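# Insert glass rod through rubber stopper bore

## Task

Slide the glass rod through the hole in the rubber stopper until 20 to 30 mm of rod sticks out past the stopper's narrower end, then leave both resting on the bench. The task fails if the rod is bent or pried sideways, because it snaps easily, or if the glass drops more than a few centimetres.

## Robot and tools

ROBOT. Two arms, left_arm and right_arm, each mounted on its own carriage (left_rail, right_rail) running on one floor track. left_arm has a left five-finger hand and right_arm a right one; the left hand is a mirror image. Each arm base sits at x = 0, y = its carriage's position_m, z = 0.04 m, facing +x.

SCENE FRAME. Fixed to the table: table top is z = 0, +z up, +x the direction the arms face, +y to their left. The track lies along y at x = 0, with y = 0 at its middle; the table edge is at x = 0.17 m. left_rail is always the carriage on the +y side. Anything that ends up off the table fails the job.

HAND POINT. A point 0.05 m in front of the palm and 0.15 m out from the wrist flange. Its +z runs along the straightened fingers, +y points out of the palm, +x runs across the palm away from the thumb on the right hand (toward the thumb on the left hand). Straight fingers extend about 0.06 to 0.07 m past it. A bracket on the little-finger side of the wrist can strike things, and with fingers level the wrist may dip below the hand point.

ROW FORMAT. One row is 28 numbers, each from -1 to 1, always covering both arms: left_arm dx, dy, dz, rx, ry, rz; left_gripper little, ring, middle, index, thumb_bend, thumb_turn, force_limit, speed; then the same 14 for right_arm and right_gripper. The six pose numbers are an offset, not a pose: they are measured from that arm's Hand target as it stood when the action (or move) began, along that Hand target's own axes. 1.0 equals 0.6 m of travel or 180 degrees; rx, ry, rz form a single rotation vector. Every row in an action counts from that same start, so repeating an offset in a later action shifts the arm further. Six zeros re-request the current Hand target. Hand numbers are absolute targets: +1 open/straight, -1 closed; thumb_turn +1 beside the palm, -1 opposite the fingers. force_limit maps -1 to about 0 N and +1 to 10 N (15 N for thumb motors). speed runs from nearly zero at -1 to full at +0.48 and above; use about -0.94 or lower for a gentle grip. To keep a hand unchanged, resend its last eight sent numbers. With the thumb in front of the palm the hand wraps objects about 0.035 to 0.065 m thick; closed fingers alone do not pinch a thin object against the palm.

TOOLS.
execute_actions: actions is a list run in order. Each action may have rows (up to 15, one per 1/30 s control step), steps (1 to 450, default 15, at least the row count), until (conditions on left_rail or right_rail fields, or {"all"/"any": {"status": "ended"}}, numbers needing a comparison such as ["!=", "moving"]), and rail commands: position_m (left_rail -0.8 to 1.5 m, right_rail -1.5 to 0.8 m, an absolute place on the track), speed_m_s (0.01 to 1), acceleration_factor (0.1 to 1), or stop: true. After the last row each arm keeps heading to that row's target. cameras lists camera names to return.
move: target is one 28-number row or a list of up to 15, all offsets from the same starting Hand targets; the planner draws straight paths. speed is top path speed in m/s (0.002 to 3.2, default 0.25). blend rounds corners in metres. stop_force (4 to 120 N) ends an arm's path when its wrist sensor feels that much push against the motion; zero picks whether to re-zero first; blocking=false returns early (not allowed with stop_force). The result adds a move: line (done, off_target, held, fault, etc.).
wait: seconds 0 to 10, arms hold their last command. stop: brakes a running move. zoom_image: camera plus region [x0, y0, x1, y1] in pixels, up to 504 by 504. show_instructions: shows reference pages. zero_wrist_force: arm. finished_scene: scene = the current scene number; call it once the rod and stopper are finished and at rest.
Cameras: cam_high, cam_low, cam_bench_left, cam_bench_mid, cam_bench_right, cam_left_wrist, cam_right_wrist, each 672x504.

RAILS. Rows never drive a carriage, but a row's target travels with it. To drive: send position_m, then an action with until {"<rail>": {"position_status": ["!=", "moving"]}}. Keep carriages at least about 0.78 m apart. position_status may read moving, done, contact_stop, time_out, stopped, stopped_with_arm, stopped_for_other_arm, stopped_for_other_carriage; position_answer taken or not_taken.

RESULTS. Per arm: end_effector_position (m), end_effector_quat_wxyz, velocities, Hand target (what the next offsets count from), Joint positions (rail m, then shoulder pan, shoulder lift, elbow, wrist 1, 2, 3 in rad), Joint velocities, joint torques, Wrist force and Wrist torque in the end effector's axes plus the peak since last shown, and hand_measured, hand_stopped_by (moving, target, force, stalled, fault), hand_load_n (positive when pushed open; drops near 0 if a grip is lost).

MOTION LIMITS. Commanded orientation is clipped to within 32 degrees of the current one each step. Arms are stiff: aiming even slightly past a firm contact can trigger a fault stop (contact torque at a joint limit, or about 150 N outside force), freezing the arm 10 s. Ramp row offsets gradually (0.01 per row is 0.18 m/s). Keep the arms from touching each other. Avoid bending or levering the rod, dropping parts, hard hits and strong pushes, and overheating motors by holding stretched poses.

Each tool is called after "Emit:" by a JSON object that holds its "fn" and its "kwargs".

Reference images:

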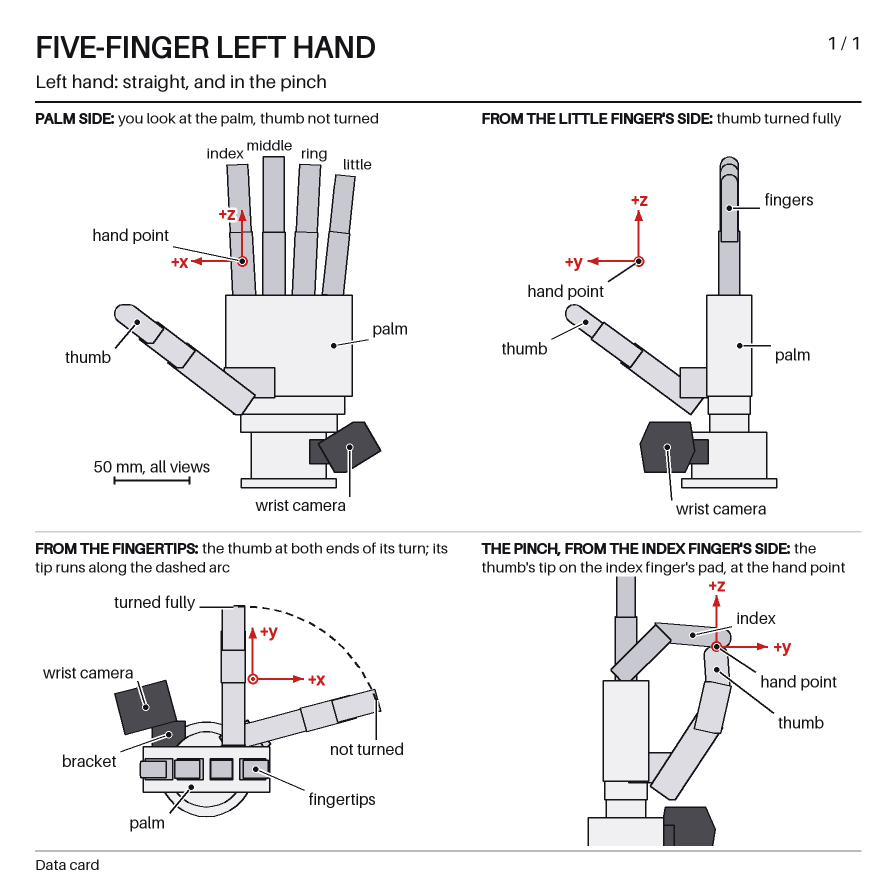

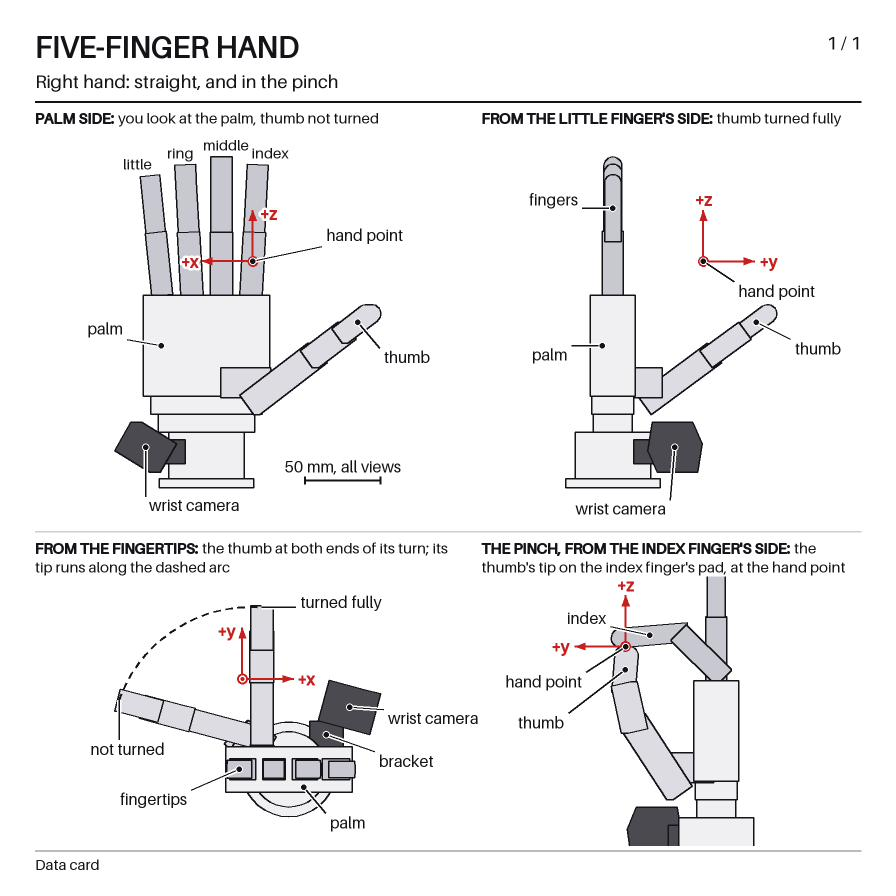

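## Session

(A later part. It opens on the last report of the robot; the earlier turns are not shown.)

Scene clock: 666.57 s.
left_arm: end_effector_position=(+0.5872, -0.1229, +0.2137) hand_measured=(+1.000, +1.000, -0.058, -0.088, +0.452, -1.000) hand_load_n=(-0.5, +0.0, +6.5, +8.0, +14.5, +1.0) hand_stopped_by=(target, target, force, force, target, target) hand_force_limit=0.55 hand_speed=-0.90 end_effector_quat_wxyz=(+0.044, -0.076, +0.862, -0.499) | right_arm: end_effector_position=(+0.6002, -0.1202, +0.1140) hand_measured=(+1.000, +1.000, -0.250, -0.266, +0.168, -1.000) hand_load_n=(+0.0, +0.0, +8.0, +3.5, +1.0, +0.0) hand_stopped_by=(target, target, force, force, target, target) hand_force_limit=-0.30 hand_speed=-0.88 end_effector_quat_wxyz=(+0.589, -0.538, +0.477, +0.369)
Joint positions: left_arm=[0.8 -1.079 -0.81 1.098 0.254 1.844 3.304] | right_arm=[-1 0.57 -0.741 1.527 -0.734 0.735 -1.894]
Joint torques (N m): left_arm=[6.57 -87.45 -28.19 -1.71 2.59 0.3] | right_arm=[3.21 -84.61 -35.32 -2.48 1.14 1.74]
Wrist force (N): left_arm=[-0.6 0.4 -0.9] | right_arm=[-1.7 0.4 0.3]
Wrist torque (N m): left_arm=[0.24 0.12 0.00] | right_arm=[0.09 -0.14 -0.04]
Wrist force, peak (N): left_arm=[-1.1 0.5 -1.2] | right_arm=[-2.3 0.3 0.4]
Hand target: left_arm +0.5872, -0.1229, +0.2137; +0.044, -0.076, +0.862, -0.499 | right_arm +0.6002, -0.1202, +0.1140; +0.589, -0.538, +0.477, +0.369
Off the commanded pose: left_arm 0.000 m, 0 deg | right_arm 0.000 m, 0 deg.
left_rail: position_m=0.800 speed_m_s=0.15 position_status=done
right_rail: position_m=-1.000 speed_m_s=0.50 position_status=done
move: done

Emit:
{"fn": "execute_actions", "kwargs": {"actions": [], "cameras": ["cam_left_wrist","cam_right_wrist","cam_high","cam_bench_mid"]}}

Emit:
{"fn": "zoom_image", "kwargs": {"camera": "cam_left_wrist", "region": [0, 100, 400, 320]}}

Emit:
{"fn": "zoom_image", "kwargs": {"camera": "cam_bench_mid", "region": [310, 290, 360, 340]}}

Emit:
{"fn": "zoom_image", "kwargs": {"camera": "cam_high", "region": [290, 240, 370, 320]}}

Scene clock: 670.33 s.
left_arm: end_effector_position=(+0.5872, -0.1229, +0.2137) hand_measured=(+1.000, +1.000, -0.058, -0.088, +0.452, -1.000) hand_load_n=(+0.0, +0.0, +7.0, +8.0, +14.5, +1.0) hand_stopped_by=(target, target, force, force, target, target) hand_force_limit=0.55 hand_speed=-0.90 end_effector_quat_wxyz=(+0.044, -0.076, +0.862, -0.499) | right_arm: end_effector_position=(+0.6002, -0.1202, +0.1140) hand_measured=(+1.000, +1.000, -0.250, -0.266, +0.168, -1.000) hand_load_n=(+0.0, +0.0, +8.0, +3.5, +1.0, -0.5) hand_stopped_by=(target, target, force, force, target, target) hand_force_limit=-0.30 hand_speed=-0.88 end_effector_quat_wxyz=(+0.589, -0.538, +0.477, +0.369)
Joint positions: left_arm=[0.8 -1.079 -0.81 1.098 0.254 1.844 3.304] | right_arm=[-1 0.57 -0.741 1.527 -0.734 0.735 -1.894]
Joint velocities: within noise
Joint torques (N m): left_arm=[3.78 -85.71 -28.36 -1.87 1.62 -1.02] | right_arm=[3.4 -86.89 -35.07 -2.19 0.75 1.86]
Wrist force (N): left_arm=[-0.7 0.7 -0.7] | right_arm=[-2.5 -0.1 0.5]
Wrist torque (N m): left_arm=[0.27 0.13 -0.01] | right_arm=[0.00 -0.01 -0.11]
Wrist force, peak (N): left_arm=[-1.2 0.9 -1.1] | right_arm=[-2.5 -0.1 0.5]
Hand target: left_arm +0.5872, -0.1229, +0.2137; +0.044, -0.076, +0.862, -0.499 | right_arm +0.6002, -0.1202, +0.1140; +0.589, -0.538, +0.477, +0.369
Off the commanded pose: left_arm 0.000 m, 0 deg | right_arm 0.000 m, 0 deg.
left_rail: position_m=0.800 speed_m_s=0.15 position_status=done
right_rail: position_m=-1.000 speed_m_s=0.50 position_status=done
Images, in order (width x height): cam_high 672x504, cam_bench_mid 672x504, cam_left_wrist 672x504, cam_right_wrist 672x504.

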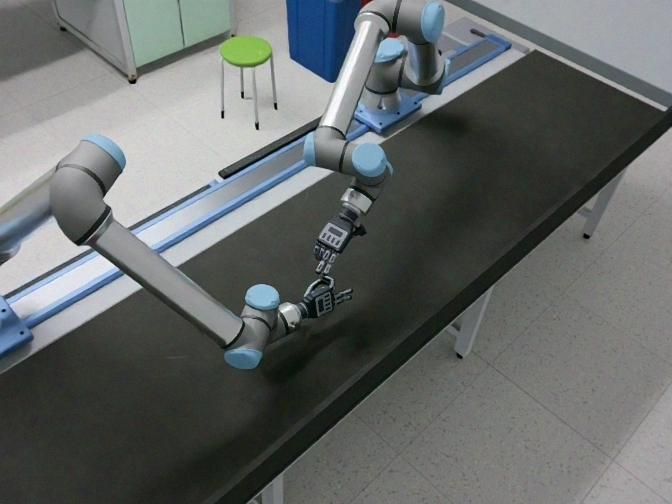

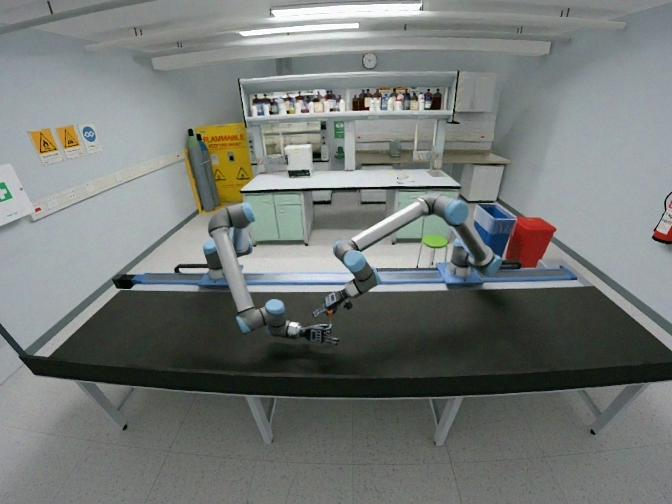

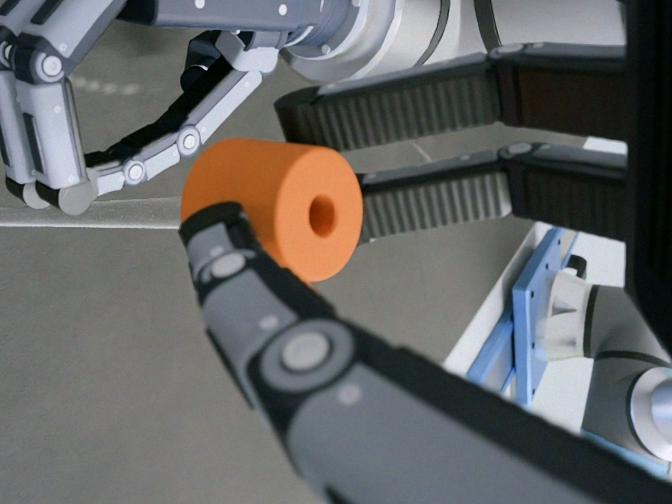

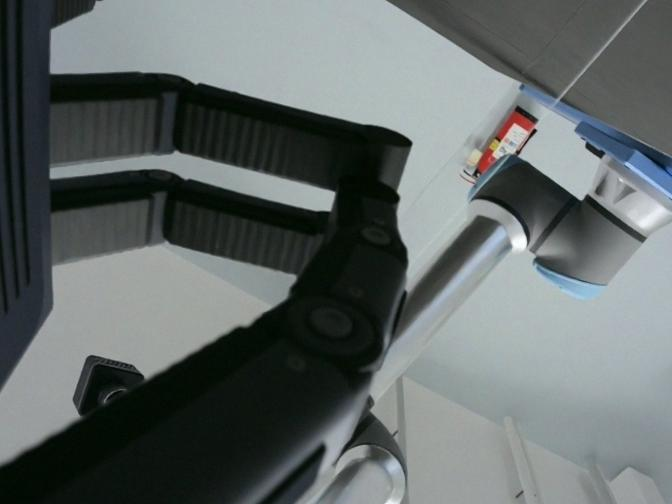

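Scaled by 1.260 from the camera's 672x504 image, which has a finer 960x720 frame.

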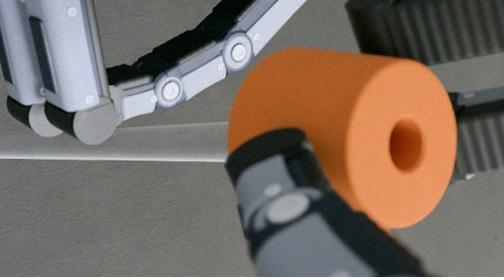

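Scaled by 10.080 from the camera's 672x504 image, which has a finer 960x720 frame.

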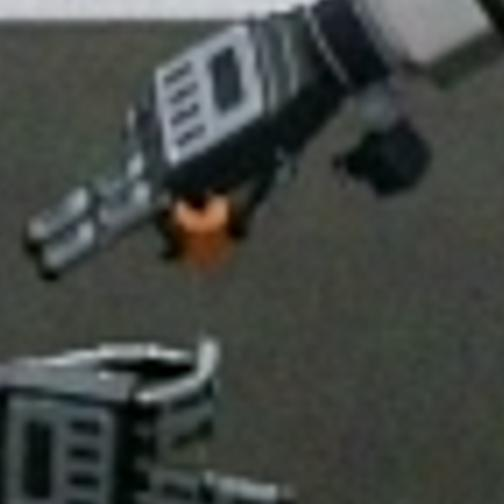

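Scaled by 6.300 from the camera's 672x504 image, which has a finer 960x720 frame.

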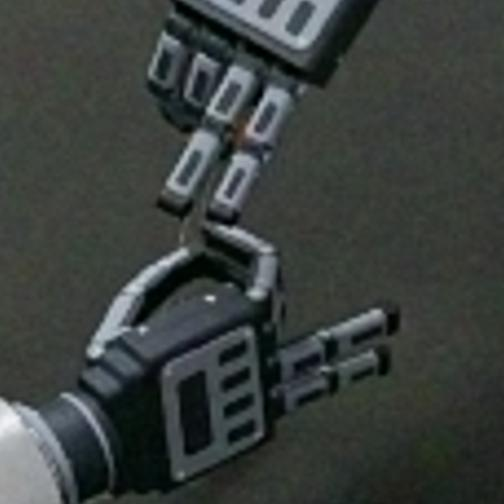

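Emit:
{"fn": "execute_actions", "kwargs": {"actions": [{"rows":[[0,0,0,0,0,0,1,1,-0.9,-0.9,0.45,-1,0.55,-0.9,0,0,0,0,0,0,1,1,0.1,0.1,0.168,-1,-0.3,-0.7]],"steps":50}], "cameras": ["cam_left_wrist","cam_high"]}}

Emit:
{"fn": "zoom_image", "kwargs": {"camera": "cam_left_wrist", "region": [0, 100, 400, 320]}}

Emit:
{"fn": "zoom_image", "kwargs": {"camera": "cam_high", "region": [290, 240, 370, 320]}}

Scene clock: 677.03 s.
left_arm: end_effector_position=(+0.5872, -0.1229, +0.2137) hand_measured=(+1.000, +1.000, -0.058, -0.088, +0.452, -1.000) hand_load_n=(+0.0, +0.0, +6.5, +8.0, +14.5, +1.0) hand_stopped_by=(target, target, force, force, target, target) hand_force_limit=0.55 hand_speed=-0.90 end_effector_quat_wxyz=(+0.044, -0.076, +0.862, -0.499) | right_arm: end_effector_position=(+0.6002, -0.1202, +0.1140) hand_measured=(+1.000, +1.000, +0.100, +0.100, +0.168, -1.000) hand_load_n=(+0.0, +0.0, +0.0, +0.0, +0.0, +0.0) hand_stopped_by=(target, target, target, target, target, target) hand_force_limit=-0.30 hand_speed=-0.70 end_effector_quat_wxyz=(+0.589, -0.538, +0.477, +0.369)
Joint positions: left_arm=[0.8 -1.079 -0.81 1.098 0.254 1.844 3.304] | right_arm=[-1 0.57 -0.741 1.527 -0.734 0.735 -1.894]
Joint torques (N m): left_arm=[3.8 -87.09 -28.53 -1.7 -0.19 -1.36] | right_arm=[2.27 -87.08 -36.26 -2.48 0.89 1.87]
Wrist force (N): left_arm=[-0.9 0.4 -0.8] | right_arm=[-2.0 0.2 0.2]
Wrist torque (N m): left_arm=[0.24 0.14 0.00] | right_arm=[0.06 -0.10 -0.07]
Wrist force, peak (N): left_arm=[-1.1 0.6 -1.3] | right_arm=[-2.3 0.1 0.0]
Hand target: left_arm +0.5872, -0.1229, +0.2137; +0.044, -0.076, +0.862, -0.499 | right_arm +0.6002, -0.1202, +0.1140; +0.589, -0.538, +0.477, +0.369
Off the commanded pose: left_arm 0.000 m, 0 deg | right_arm 0.000 m, 0 deg.
left_rail: position_m=0.800 speed_m_s=0.15 position_status=done
right_rail: position_m=-1.000 speed_m_s=0.50 position_status=done
Images, in order (width x height): cam_high 672x504, cam_left_wrist 672x504.

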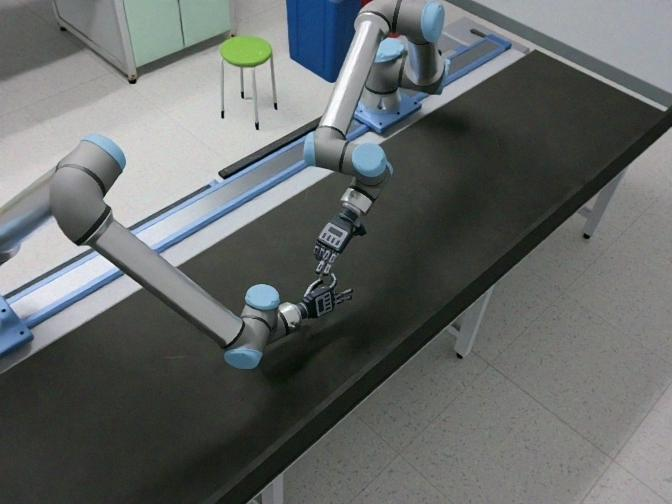

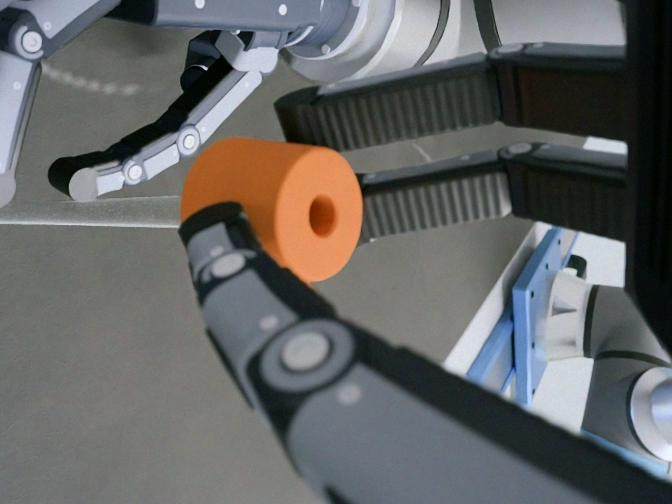

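Scaled by 1.260 from the camera's 672x504 image, which has a finer 960x720 frame.

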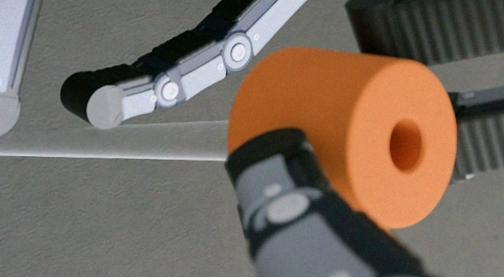

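Scaled by 6.300 from the camera's 672x504 image, which has a finer 960x720 frame.

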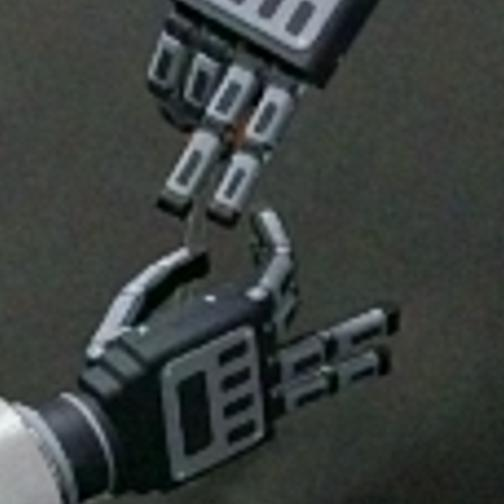

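Emit:
{"fn": "move", "kwargs": {"target": [0,-0.0144,-0.0083,0,0,0,1,1,-0.9,-0.9,0.45,-1,0.55,-0.9,0,0,0,0,0,0,1,1,0.1,0.1,0.168,-1,-0.3,-0.7], "speed": 0.02, "cameras": ["cam_left_wrist"]}}

Emit:
{"fn": "zoom_image", "kwargs": {"camera": "cam_left_wrist", "region": [0, 100, 400, 320]}}

Scene clock: 684.87 s.
left_arm: end_effector_position=(+0.5872, -0.1229, +0.2234) hand_measured=(+1.000, +1.000, -0.058, -0.088, +0.452, -1.000) hand_load_n=(+0.0, +0.0, +6.5, +8.0, +14.0, +1.0) hand_stopped_by=(target, target, force, force, target, target) hand_force_limit=0.55 hand_speed=-0.90 end_effector_quat_wxyz=(+0.044, -0.076, +0.862, -0.499) | right_arm: end_effector_position=(+0.6002, -0.1202, +0.1140) hand_measured=(+1.000, +1.000, +0.100, +0.100, +0.168, -1.000) hand_load_n=(+0.0, +0.0, +0.0, +0.0, +0.0, +0.0) hand_stopped_by=(target, target, target, target, target, target) hand_force_limit=-0.30 hand_speed=-0.70 end_effector_quat_wxyz=(+0.589, -0.538, +0.477, +0.369)
Joint positions: left_arm=[0.8 -1.079 -0.815 1.089 0.268 1.844 3.304] | right_arm=[-1 0.57 -0.741 1.527 -0.734 0.735 -1.894]
Joint torques (N m): left_arm=[2.96 -124.14 -54.42 1.44 -1.46 -1.22] | right_arm=[5.16 -86.7 -35.92 -2.01 0.9 1.36]
Wrist force (N): left_arm=[-1.0 0.6 -0.7] | right_arm=[-1.9 0.3 0.4]
Wrist torque (N m): left_arm=[0.25 0.17 -0.02] | right_arm=[0.06 -0.13 -0.05]
Wrist force, peak (N): left_arm=[-1.1 0.6 -1.4] | right_arm=[-2.5 0.2 0.2]
Hand target: left_arm +0.5872, -0.1229, +0.2237; +0.044, -0.076, +0.862, -0.499 | right_arm +0.6002, -0.1202, +0.1140; +0.589, -0.538, +0.477, +0.369
Off the commanded pose: left_arm 0.000 m, 0 deg | right_arm 0.000 m, 0 deg.
left_rail: position_m=0.800 speed_m_s=0.15 position_status=done
right_rail: position_m=-1.000 speed_m_s=0.50 position_status=done
move: done
Images, in order (width x height): cam_left_wrist 672x504.

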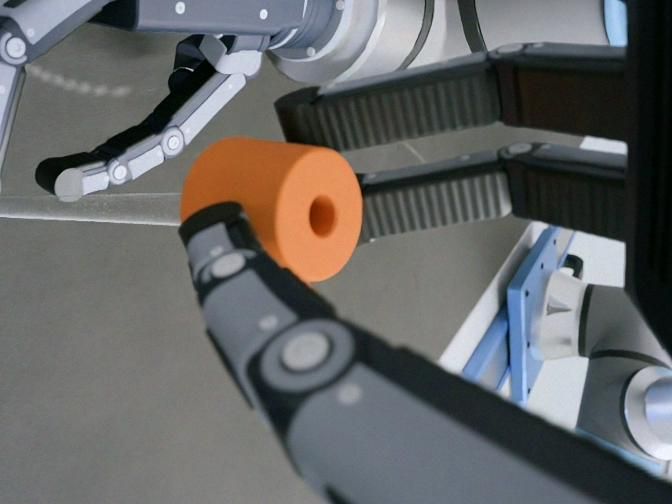

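Scaled by 1.260 from the camera's 672x504 image, which has a finer 960x720 frame.

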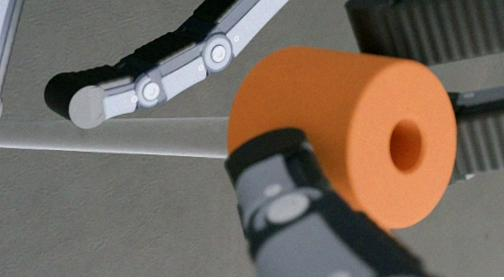

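Emit:
{"fn": "move", "kwargs": {"target": [0,0,0,0,0,0,1,1,-0.9,-0.9,0.45,-1,0.55,-0.9,-0.0037,0.0128,0,0,0,0,1,1,0.1,0.1,0.168,-1,-0.3,-0.7], "speed": 0.02, "stop_force": 4}}

Emit:
{"fn": "execute_actions", "kwargs": {"actions": [{"rows":[[0,0,0,0,0,0,1,1,-0.9,-0.9,0.45,-1,0.55,-0.9,0,0,0,0,0,0,1,1,-0.5,-0.5,0.168,-1,-0.6,-0.88]],"steps":110}], "cameras": ["cam_left_wrist","cam_right_wrist"]}}

Emit:
{"fn": "zoom_image", "kwargs": {"camera": "cam_left_wrist", "region": [0, 100, 400, 320]}}

Scene clock: 690.90 s.
left_arm: end_effector_position=(+0.5872, -0.1229, +0.2237) hand_measured=(+1.000, +1.000, -0.058, -0.088, +0.452, -1.000) hand_load_n=(+0.0, +0.0, +6.5, +8.5, +14.0, +0.5) hand_stopped_by=(target, target, force, force, target, target) hand_force_limit=0.55 hand_speed=-0.90 end_effector_quat_wxyz=(+0.044, -0.076, +0.862, -0.499) | right_arm: end_effector_position=(+0.5923, -0.1189, +0.1139) hand_measured=(+1.000, +1.000, +0.100, +0.100, +0.168, -1.000) hand_load_n=(+0.0, +0.0, +0.0, +0.0, -0.5, +0.0) hand_stopped_by=(target, target, target, target, target, target) hand_force_limit=-0.30 hand_speed=-0.70 end_effector_quat_wxyz=(+0.589, -0.538, +0.477, +0.369)
Joint positions: left_arm=[0.8 -1.079 -0.815 1.089 0.269 1.844 3.304] | right_arm=[-1 0.576 -0.747 1.538 -0.741 0.742 -1.893]
Joint torques (N m): left_arm=[1.33 -122.74 -55.3 1.31 -1.41 0.92] | right_arm=[9.63 -108.81 -21.21 -2.75 2.14 3.73]
Wrist force (N): left_arm=[-0.9 1.2 -1.4] | right_arm=[-1.9 0.1 -0.1]
Wrist torque (N m): left_arm=[0.33 0.17 -0.06] | right_arm=[0.07 -0.14 -0.09]
Wrist force, peak (N): left_arm=[-0.9 1.2 -1.4] | right_arm=[-2.7 0.5 0.1]
Hand target: left_arm +0.5872, -0.1229, +0.2237; +0.044, -0.076, +0.862, -0.499 | right_arm +0.5923, -0.1189, +0.1139; +0.589, -0.538, +0.477, +0.369
Off the commanded pose: left_arm 0.000 m, 0 deg | right_arm 0.000 m, 0 deg.
left_rail: position_m=0.800 speed_m_s=0.15 position_status=done
right_rail: position_m=-1.000 speed_m_s=0.50 position_status=done
move: done

Scene clock: 694.77 s.
left_arm: end_effector_position=(+0.5872, -0.1229, +0.2237) hand_measured=(+1.000, +1.000, -0.058, -0.088, +0.452, -1.000) hand_load_n=(+0.0, +0.0, +6.5, +8.0, +14.0, +1.0) hand_stopped_by=(target, target, force, force, target, target) hand_force_limit=0.55 hand_speed=-0.90 end_effector_quat_wxyz=(+0.044, -0.076, +0.862, -0.499) | right_arm: end_effector_position=(+0.5923, -0.1189, +0.1139) hand_measured=(+1.000, +1.000, -0.244, -0.266, +0.168, -1.000) hand_load_n=(+0.0, +0.0, +3.5, +4.0, +0.5, -0.5) hand_stopped_by=(target, target, force, force, target, target) hand_force_limit=-0.60 hand_speed=-0.88 end_effector_quat_wxyz=(+0.589, -0.538, +0.477, +0.369)
Joint positions: left_arm=[0.8 -1.079 -0.815 1.089 0.269 1.844 3.304] | right_arm=[-1 0.576 -0.747 1.538 -0.741 0.742 -1.893]
Joint torques (N m): left_arm=[2.81 -117.82 -54.79 0.85 -1.19 0.86] | right_arm=[9.12 -106.47 -23.32 -1.54 0.69 3.56]
Wrist force (N): left_arm=[-0.9 0.6 -0.9] | right_arm=[-1.9 0.2 0.2]
Wrist torque (N m): left_arm=[0.27 0.20 -0.06] | right_arm=[0.08 -0.11 -0.09]
Wrist force, peak (N): left_arm=[-1.1 1.3 -0.9] | right_arm=[-2.2 -0.1 0.5]
Hand target: left_arm +0.5872, -0.1229, +0.2237; +0.044, -0.076, +0.862, -0.499 | right_arm +0.5923, -0.1189, +0.1139; +0.589, -0.538, +0.477, +0.369
Off the commanded pose: left_arm 0.000 m, 0 deg | right_arm 0.000 m, 0 deg.
left_rail: position_m=0.800 speed_m_s=0.15 position_status=done
right_rail: position_m=-1.000 speed_m_s=0.50 position_status=done
Images, in order (width x height): cam_left_wrist 672x504, cam_right_wrist 672x504.

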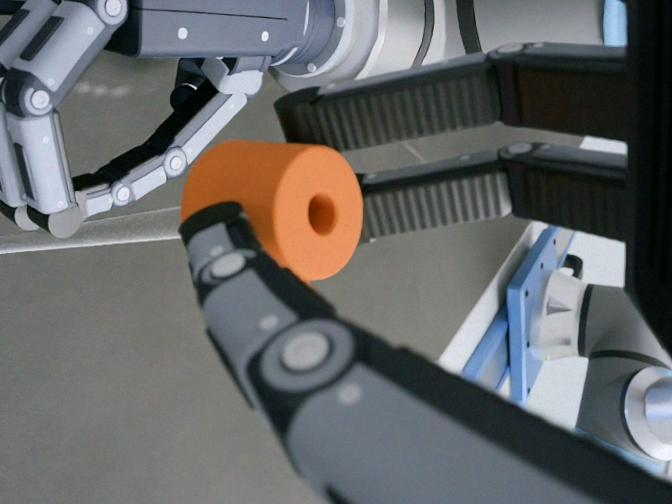

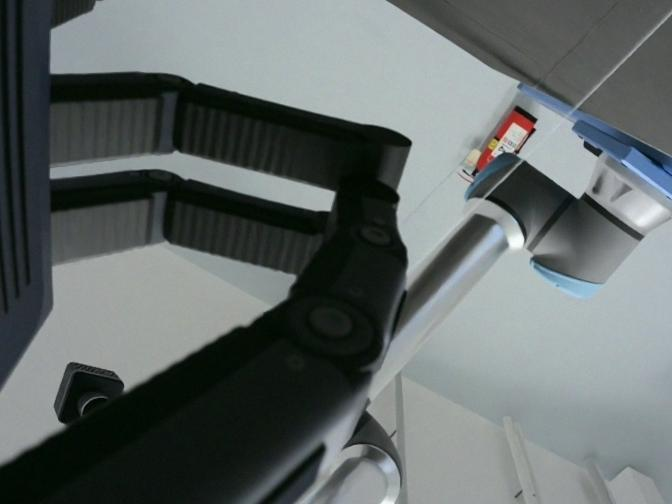

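Scaled by 1.260 from the camera's 672x504 image, which has a finer 960x720 frame.

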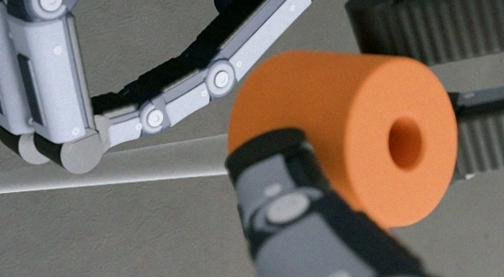

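Emit:
{"fn": "zoom_image", "kwargs": {"camera": "cam_right_wrist", "region": [300, 0, 500, 200]}}

Emit:
{"fn": "zoom_image", "kwargs": {"camera": "cam_left_wrist", "region": [0, 170, 200, 290]}}

Scaled by 2.520 from the camera's 672x504 image, which has a finer 960x720 frame.

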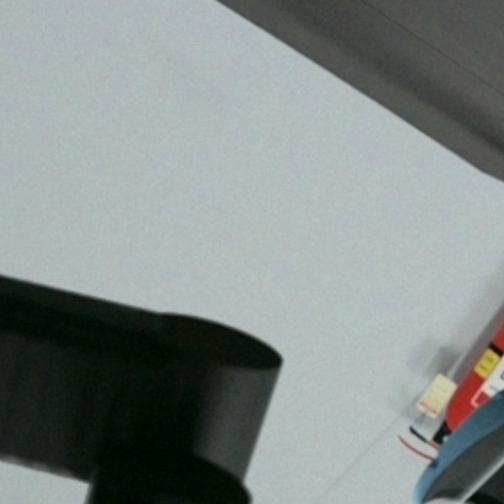

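Scaled by 2.520 from the camera's 672x504 image, which has a finer 960x720 frame.

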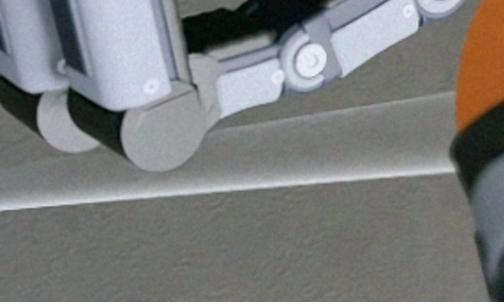

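Emit:
{"fn": "execute_actions", "kwargs": {"actions": [{"rows":[[0,0,0,0,0,0,1,1,-0.9,-0.9,0.45,-1,0.55,-0.9,0,0,0,0,0,0,1,1,0.15,0.15,0.168,-1,-0.6,-0.7]],"steps":55}], "cameras": ["cam_left_wrist"]}}

Emit:
{"fn": "zoom_image", "kwargs": {"camera": "cam_left_wrist", "region": [0, 130, 200, 280]}}

Scene clock: 710.60 s.
left_arm: end_effector_position=(+0.5872, -0.1229, +0.2237) hand_measured=(+1.000, +1.000, -0.058, -0.088, +0.452, -1.000) hand_load_n=(+0.0, +0.0, +6.5, +8.0, +14.0, +1.0) hand_stopped_by=(target, target, force, force, target, target) hand_force_limit=0.55 hand_speed=-0.90 end_effector_quat_wxyz=(+0.044, -0.076, +0.862, -0.499) | right_arm: end_effector_position=(+0.5923, -0.1189, +0.1139) hand_measured=(+1.000, +1.000, +0.150, +0.150, +0.168, -1.000) hand_load_n=(+0.0, +0.0, +0.0, +0.0, -0.5, -0.5) hand_stopped_by=(target, target, target, target, target, target) hand_force_limit=-0.60 hand_speed=-0.70 end_effector_quat_wxyz=(+0.589, -0.538, +0.477, +0.369)
Joint positions: left_arm=[0.8 -1.079 -0.815 1.089 0.269 1.844 3.304] | right_arm=[-1 0.576 -0.747 1.538 -0.741 0.742 -1.893]
Joint torques (N m): left_arm=[0.58 -112.58 -52.49 0.06 -0.75 0.53] | right_arm=[7.97 -105.18 -25.95 -0.42 -1.09 3.73]
Wrist force (N): left_arm=[-0.7 0.4 -1.0] | right_arm=[-1.1 -0.2 0.0]
Wrist torque (N m): left_arm=[0.24 0.17 -0.04] | right_arm=[0.03 -0.22 -0.06]
Wrist force, peak (N): left_arm=[-1.1 0.6 -1.3] | right_arm=[-2.3 -0.3 0.0]
Hand target: left_arm +0.5872, -0.1229, +0.2237; +0.044, -0.076, +0.862, -0.499 | right_arm +0.5923, -0.1189, +0.1139; +0.589, -0.538, +0.477, +0.369
Off the commanded pose: left_arm 0.000 m, 0 deg | right_arm 0.000 m, 0 deg.
left_rail: position_m=0.800 speed_m_s=0.15 position_status=done
right_rail: position_m=-1.000 speed_m_s=0.50 position_status=done
Images, in order (width x height): cam_left_wrist 672x504.

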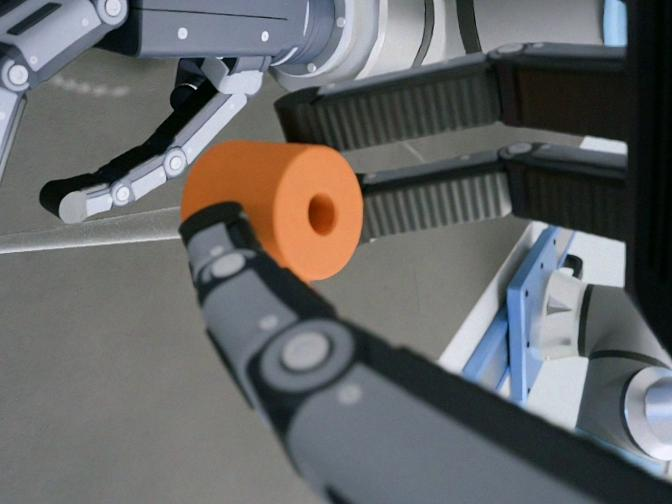

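Scaled by 2.520 from the camera's 672x504 image, which has a finer 960x720 frame.

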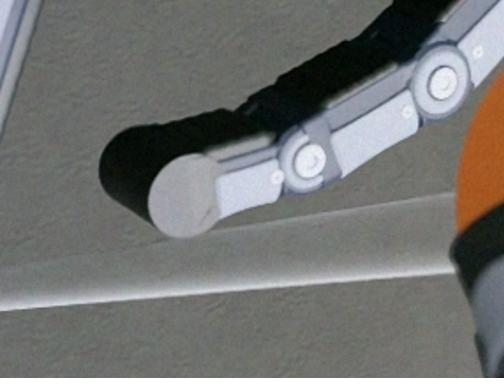

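Emit:
{"fn": "execute_actions", "kwargs": {"actions": [], "cameras": ["cam_high","cam_bench_mid","cam_low"]}}

Emit:
{"fn": "zoom_image", "kwargs": {"camera": "cam_high", "region": [290, 250, 350, 310]}}

Emit:
{"fn": "zoom_image", "kwargs": {"camera": "cam_bench_mid", "region": [310, 300, 350, 350]}}

Emit:
{"fn": "zoom_image", "kwargs": {"camera": "cam_low", "region": [260, 200, 360, 270]}}

Scene clock: 715.53 s.
left_arm: end_effector_position=(+0.5872, -0.1229, +0.2237) hand_measured=(+1.000, +1.000, -0.058, -0.088, +0.452, -1.000) hand_load_n=(+0.0, +0.0, +7.0, +8.0, +14.5, +0.5) hand_stopped_by=(target, target, force, force, target, target) hand_force_limit=0.55 hand_speed=-0.90 end_effector_quat_wxyz=(+0.044, -0.076, +0.862, -0.499) | right_arm: end_effector_position=(+0.5923, -0.1189, +0.1139) hand_measured=(+1.000, +1.000, +0.150, +0.150, +0.168, -1.000) hand_load_n=(+0.0, +0.0, +0.0, +0.0, +0.0, -0.5) hand_stopped_by=(target, target, target, target, target, target) hand_force_limit=-0.60 hand_speed=-0.70 end_effector_quat_wxyz=(+0.589, -0.538, +0.477, +0.369)
Joint positions: left_arm=[0.8 -1.079 -0.815 1.089 0.269 1.844 3.304] | right_arm=[-1 0.576 -0.747 1.538 -0.741 0.742 -1.893]
Joint velocities: within noise
Joint torques (N m): left_arm=[2.01 -110.02 -51 -0.36 -0.67 0.62] | right_arm=[5.23 -102.96 -26.89 1.18 -1.92 3.68]
Wrist force (N): left_arm=[-0.9 1.0 -1.0] | right_arm=[-2.0 0.0 0.6]
Wrist torque (N m): left_arm=[0.31 0.19 -0.06] | right_arm=[0.03 -0.08 -0.12]
Wrist force, peak (N): left_arm=[-1.1 1.1 -1.2] | right_arm=[-2.3 -0.2 0.2]
Hand target: left_arm +0.5872, -0.1229, +0.2237; +0.044, -0.076, +0.862, -0.499 | right_arm +0.5923, -0.1189, +0.1139; +0.589, -0.538, +0.477, +0.369
Off the commanded pose: left_arm 0.000 m, 0 deg | right_arm 0.000 m, 0 deg.
left_rail: position_m=0.800 speed_m_s=0.15 position_status=done
right_rail: position_m=-1.000 speed_m_s=0.50 position_status=done
Images, in order (width x height): cam_high 672x504, cam_low 672x504, cam_bench_mid 672x504.

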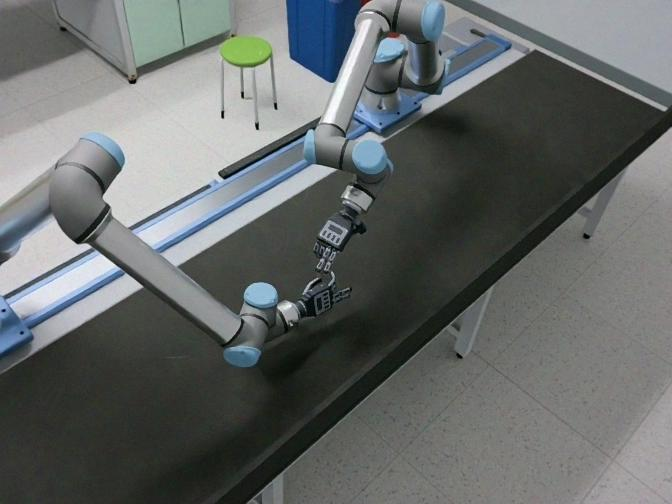

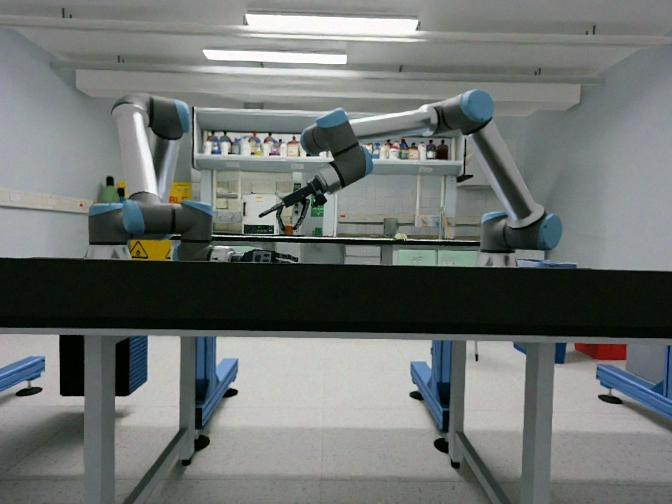

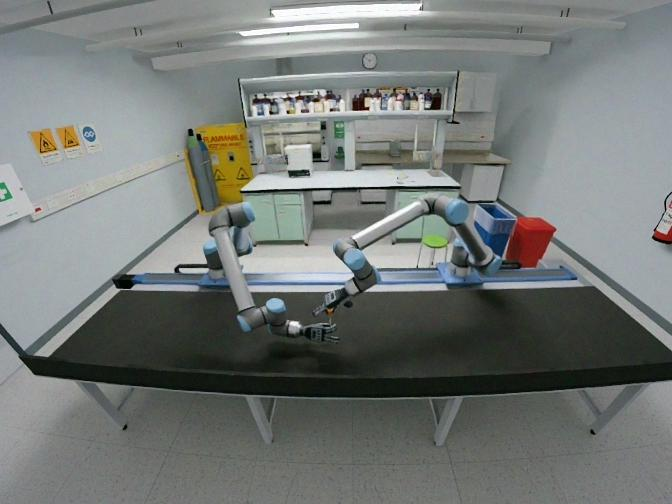

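Scaled by 8.400 from the camera's 672x504 image, which has a finer 960x720 frame.

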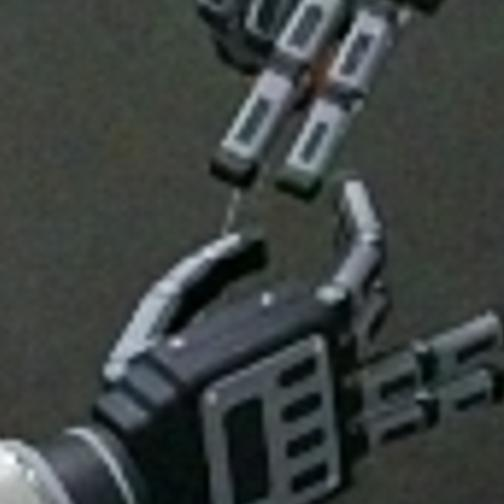

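Scaled by 10.080 from the camera's 672x504 image, which has a finer 960x720 frame.

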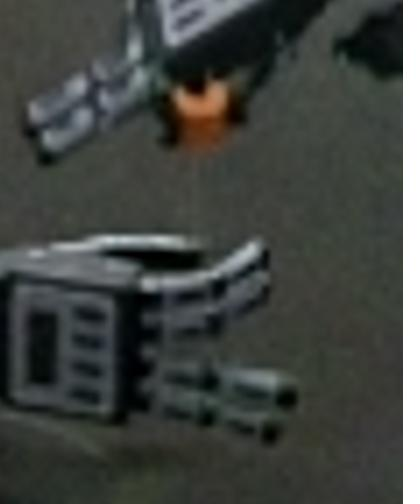

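Scaled by 5.040 from the camera's 672x504 image, which has a finer 960x720 frame.

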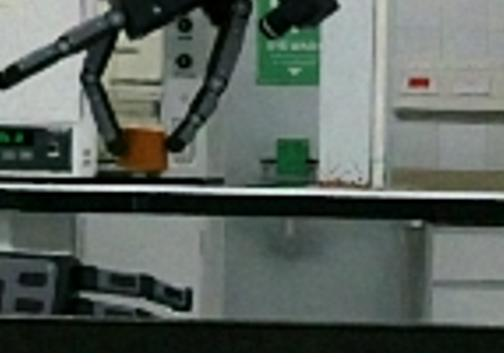

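Emit:
{"fn": "zoom_image", "kwargs": {"camera": "cam_low", "region": [270, 215, 310, 265]}}

Scaled by 10.080 from the camera's 672x504 image, which has a finer 960x720 frame.

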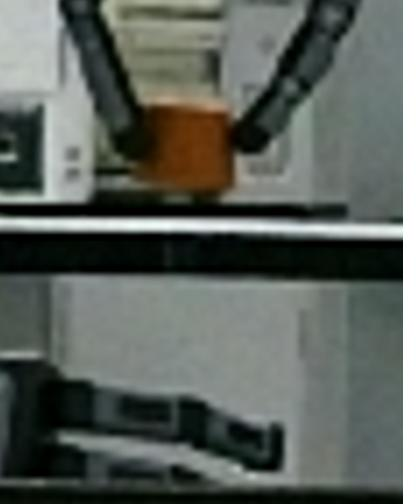

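Emit:
{"fn": "move", "kwargs": {"target": [[0,0,0,0,0,0,1,1,-0.9,-0.9,0.45,-1,0.55,-0.9,0.0023,-0.008,0,0,0,0,1,1,0.15,0.15,0.168,-1,-0.6,-0.7],[0,0,0,0,0,0,1,1,-0.9,-0.9,0.45,-1,0.55,-0.9,0.0023,-0.008,-0.025,0,0,0,1,1,0.15,0.15,0.168,-1,-0.6,-0.7],[0,0,0,0,0,0,1,1,-0.9,-0.9,0.45,-1,0.55,-0.9,-0.0055,0.0192,-0.025,0,0,0,1,1,0.15,0.15,0.168,-1,-0.6,-0.7]], "speed": 0.03, "stop_force": 4, "cameras": ["cam_left_wrist","cam_bench_mid"]}}

Emit:
{"fn": "zoom_image", "kwargs": {"camera": "cam_left_wrist", "region": [0, 130, 200, 280]}}

Emit:
{"fn": "zoom_image", "kwargs": {"camera": "cam_bench_mid", "region": [310, 300, 350, 350]}}

Scene clock: 726.40 s.
left_arm: end_effector_position=(+0.5872, -0.1229, +0.2237) hand_measured=(+1.000, +1.000, -0.058, -0.088, +0.452, -1.000) hand_load_n=(+0.0, +0.0, +6.5, +8.0, +14.0, +1.0) hand_stopped_by=(target, target, force, force, target, target) hand_force_limit=0.55 hand_speed=-0.90 end_effector_quat_wxyz=(+0.044, -0.076, +0.862, -0.499) | right_arm: end_effector_position=(+0.5780, -0.1317, +0.1144) hand_measured=(+1.000, +1.000, +0.150, +0.150, +0.168, -1.000) hand_load_n=(+0.0, +0.0, +0.0, +0.0, +0.0, +0.0) hand_stopped_by=(target, target, target, target, target, target) hand_force_limit=-0.60 hand_speed=-0.70 end_effector_quat_wxyz=(+0.589, -0.538, +0.477, +0.369)
Joint positions: left_arm=[0.8 -1.079 -0.815 1.089 0.269 1.844 3.304] | right_arm=[-1 0.572 -0.769 1.585 -0.765 0.738 -1.894]
Joint torques (N m): left_arm=[1.32 -103.84 -49.41 -0.64 -0.33 0.73] | right_arm=[8.71 -105.97 -19.76 -2.94 2.64 3.66]
Wrist force (N): left_arm=[-1.0 0.8 -0.8] | right_arm=[-1.8 -0.1 0.3]
Wrist torque (N m): left_arm=[0.29 0.16 -0.02] | right_arm=[0.00 -0.14 -0.20]
Wrist force, peak (N): left_arm=[-1.7 0.8 -0.9] | right_arm=[-2.3 -0.5 0.4]
Hand target: left_arm +0.5872, -0.1229, +0.2237; +0.044, -0.076, +0.862, -0.499 | right_arm +0.5780, -0.1317, +0.1144; +0.589, -0.538, +0.477, +0.369
Off the commanded pose: left_arm 0.000 m, 0 deg | right_arm 0.000 m, 0 deg.
left_rail: position_m=0.800 speed_m_s=0.15 position_status=done
right_rail: position_m=-1.000 speed_m_s=0.50 position_status=done
move: done
Images, in order (width x height): cam_bench_mid 672x504, cam_left_wrist 672x504.

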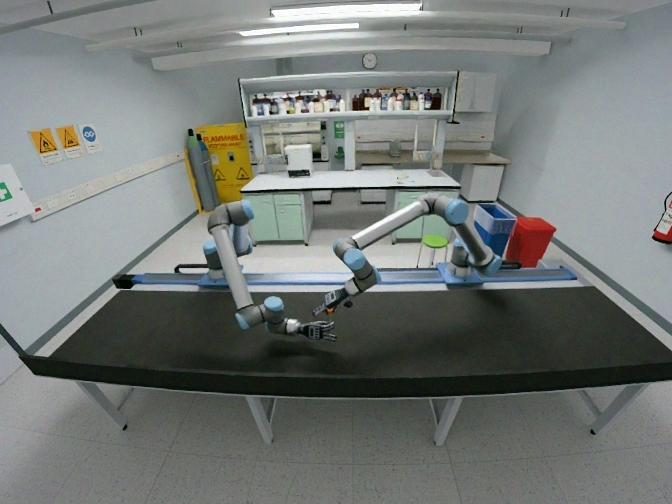

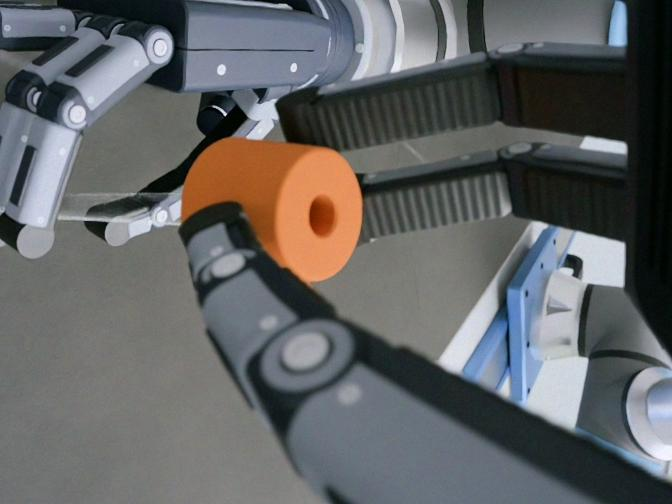

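Scaled by 2.520 from the camera's 672x504 image, which has a finer 960x720 frame.

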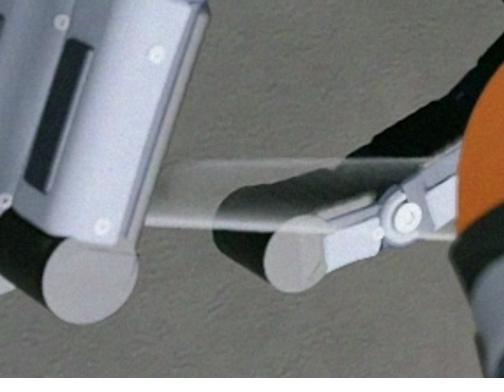

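Scaled by 10.080 from the camera's 672x504 image, which has a finer 960x720 frame.

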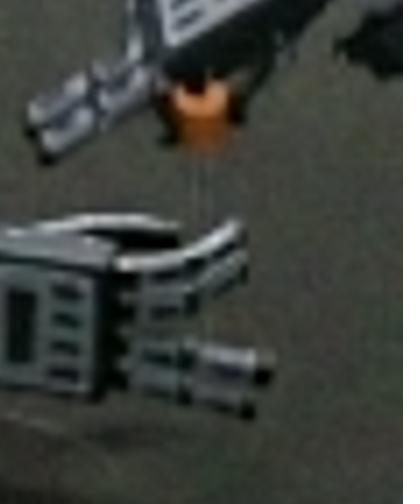

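Emit:
{"fn": "move", "kwargs": {"target": [0,0.0577,0.0333,0,0,0,1,1,-0.9,-0.9,0.45,-1,0.55,-0.9,0,0,0,0,0,0,1,1,0.15,0.15,0.168,-1,-0.6,-0.7], "speed": 0.012, "stop_force": 38, "cameras": ["cam_left_wrist","cam_bench_mid"]}}

Emit:
{"fn": "zoom_image", "kwargs": {"camera": "cam_left_wrist", "region": [0, 100, 400, 320]}}

Scene clock: 732.43 s.
left_arm: end_effector_position=(+0.5873, -0.1231, +0.2104) hand_measured=(+1.000, +1.000, -0.058, -0.088, +0.452, -1.000) hand_load_n=(+0.0, +0.0, +6.5, +7.5, +6.0, -1.5) hand_stopped_by=(target, target, force, force, target, target) hand_force_limit=0.55 hand_speed=-0.90 end_effector_quat_wxyz=(+0.044, -0.075, +0.862, -0.499) | right_arm: end_effector_position=(+0.5780, -0.1317, +0.1144) hand_measured=(+1.000, +1.000, +0.150, +0.150, +0.168, -1.000) hand_load_n=(+0.0, +0.0, +0.0, +0.0, +0.0, +0.0) hand_stopped_by=(target, target, target, target, target, target) hand_force_limit=-0.60 hand_speed=-0.70 end_effector_quat_wxyz=(+0.589, -0.538, +0.477, +0.369)
Joint positions: left_arm=[0.8 -1.079 -0.808 1.101 0.249 1.844 3.304] | right_arm=[-1 0.572 -0.769 1.585 -0.765 0.738 -1.894]
Joint torques (N m): left_arm=[1.27 -82.56 -31.65 5.29 -0.02 0.79] | right_arm=[8.36 -104.95 -20.01 -2.69 2.07 3.68]
Wrist force (N): left_arm=[-1.3 -30.7 -19.8] | right_arm=[-2.0 0.0 0.3]
Wrist torque (N m): left_arm=[0.21 -0.06 0.30] | right_arm=[0.00 -0.12 -0.21]
Wrist force, peak (N): left_arm=[-1.3 -35.9 -22.9] | right_arm=[-2.7 0.5 0.4]
Hand target: left_arm +0.5873, -0.1231, +0.2104; +0.044, -0.075, +0.862, -0.499 (not the last commanded pose) | right_arm +0.5780, -0.1317, +0.1144; +0.589, -0.538, +0.477, +0.369
Off the commanded pose: left_arm 0.027 m, 0 deg | right_arm 0.000 m, 0 deg.
left_rail: position_m=0.800 speed_m_s=0.15 position_status=done
right_rail: position_m=-1.000 speed_m_s=0.50 position_status=done
move: contact (left_arm)
Images, in order (width x height): cam_bench_mid 672x504, cam_left_wrist 672x504.

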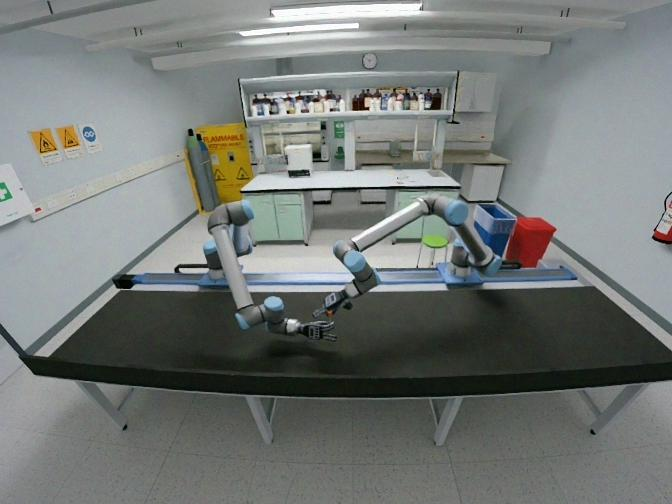

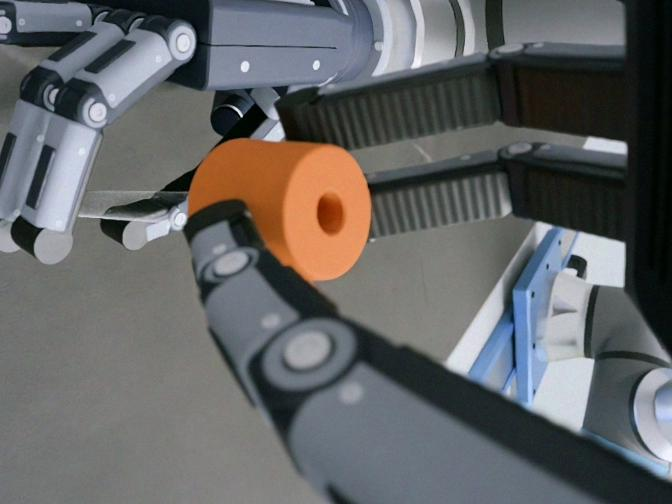

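Scaled by 1.260 from the camera's 672x504 image, which has a finer 960x720 frame.

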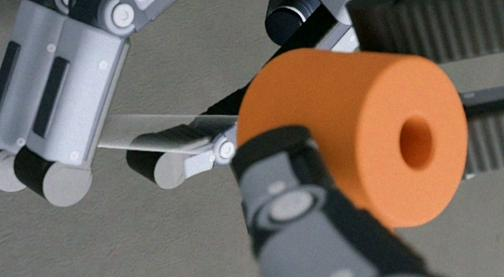

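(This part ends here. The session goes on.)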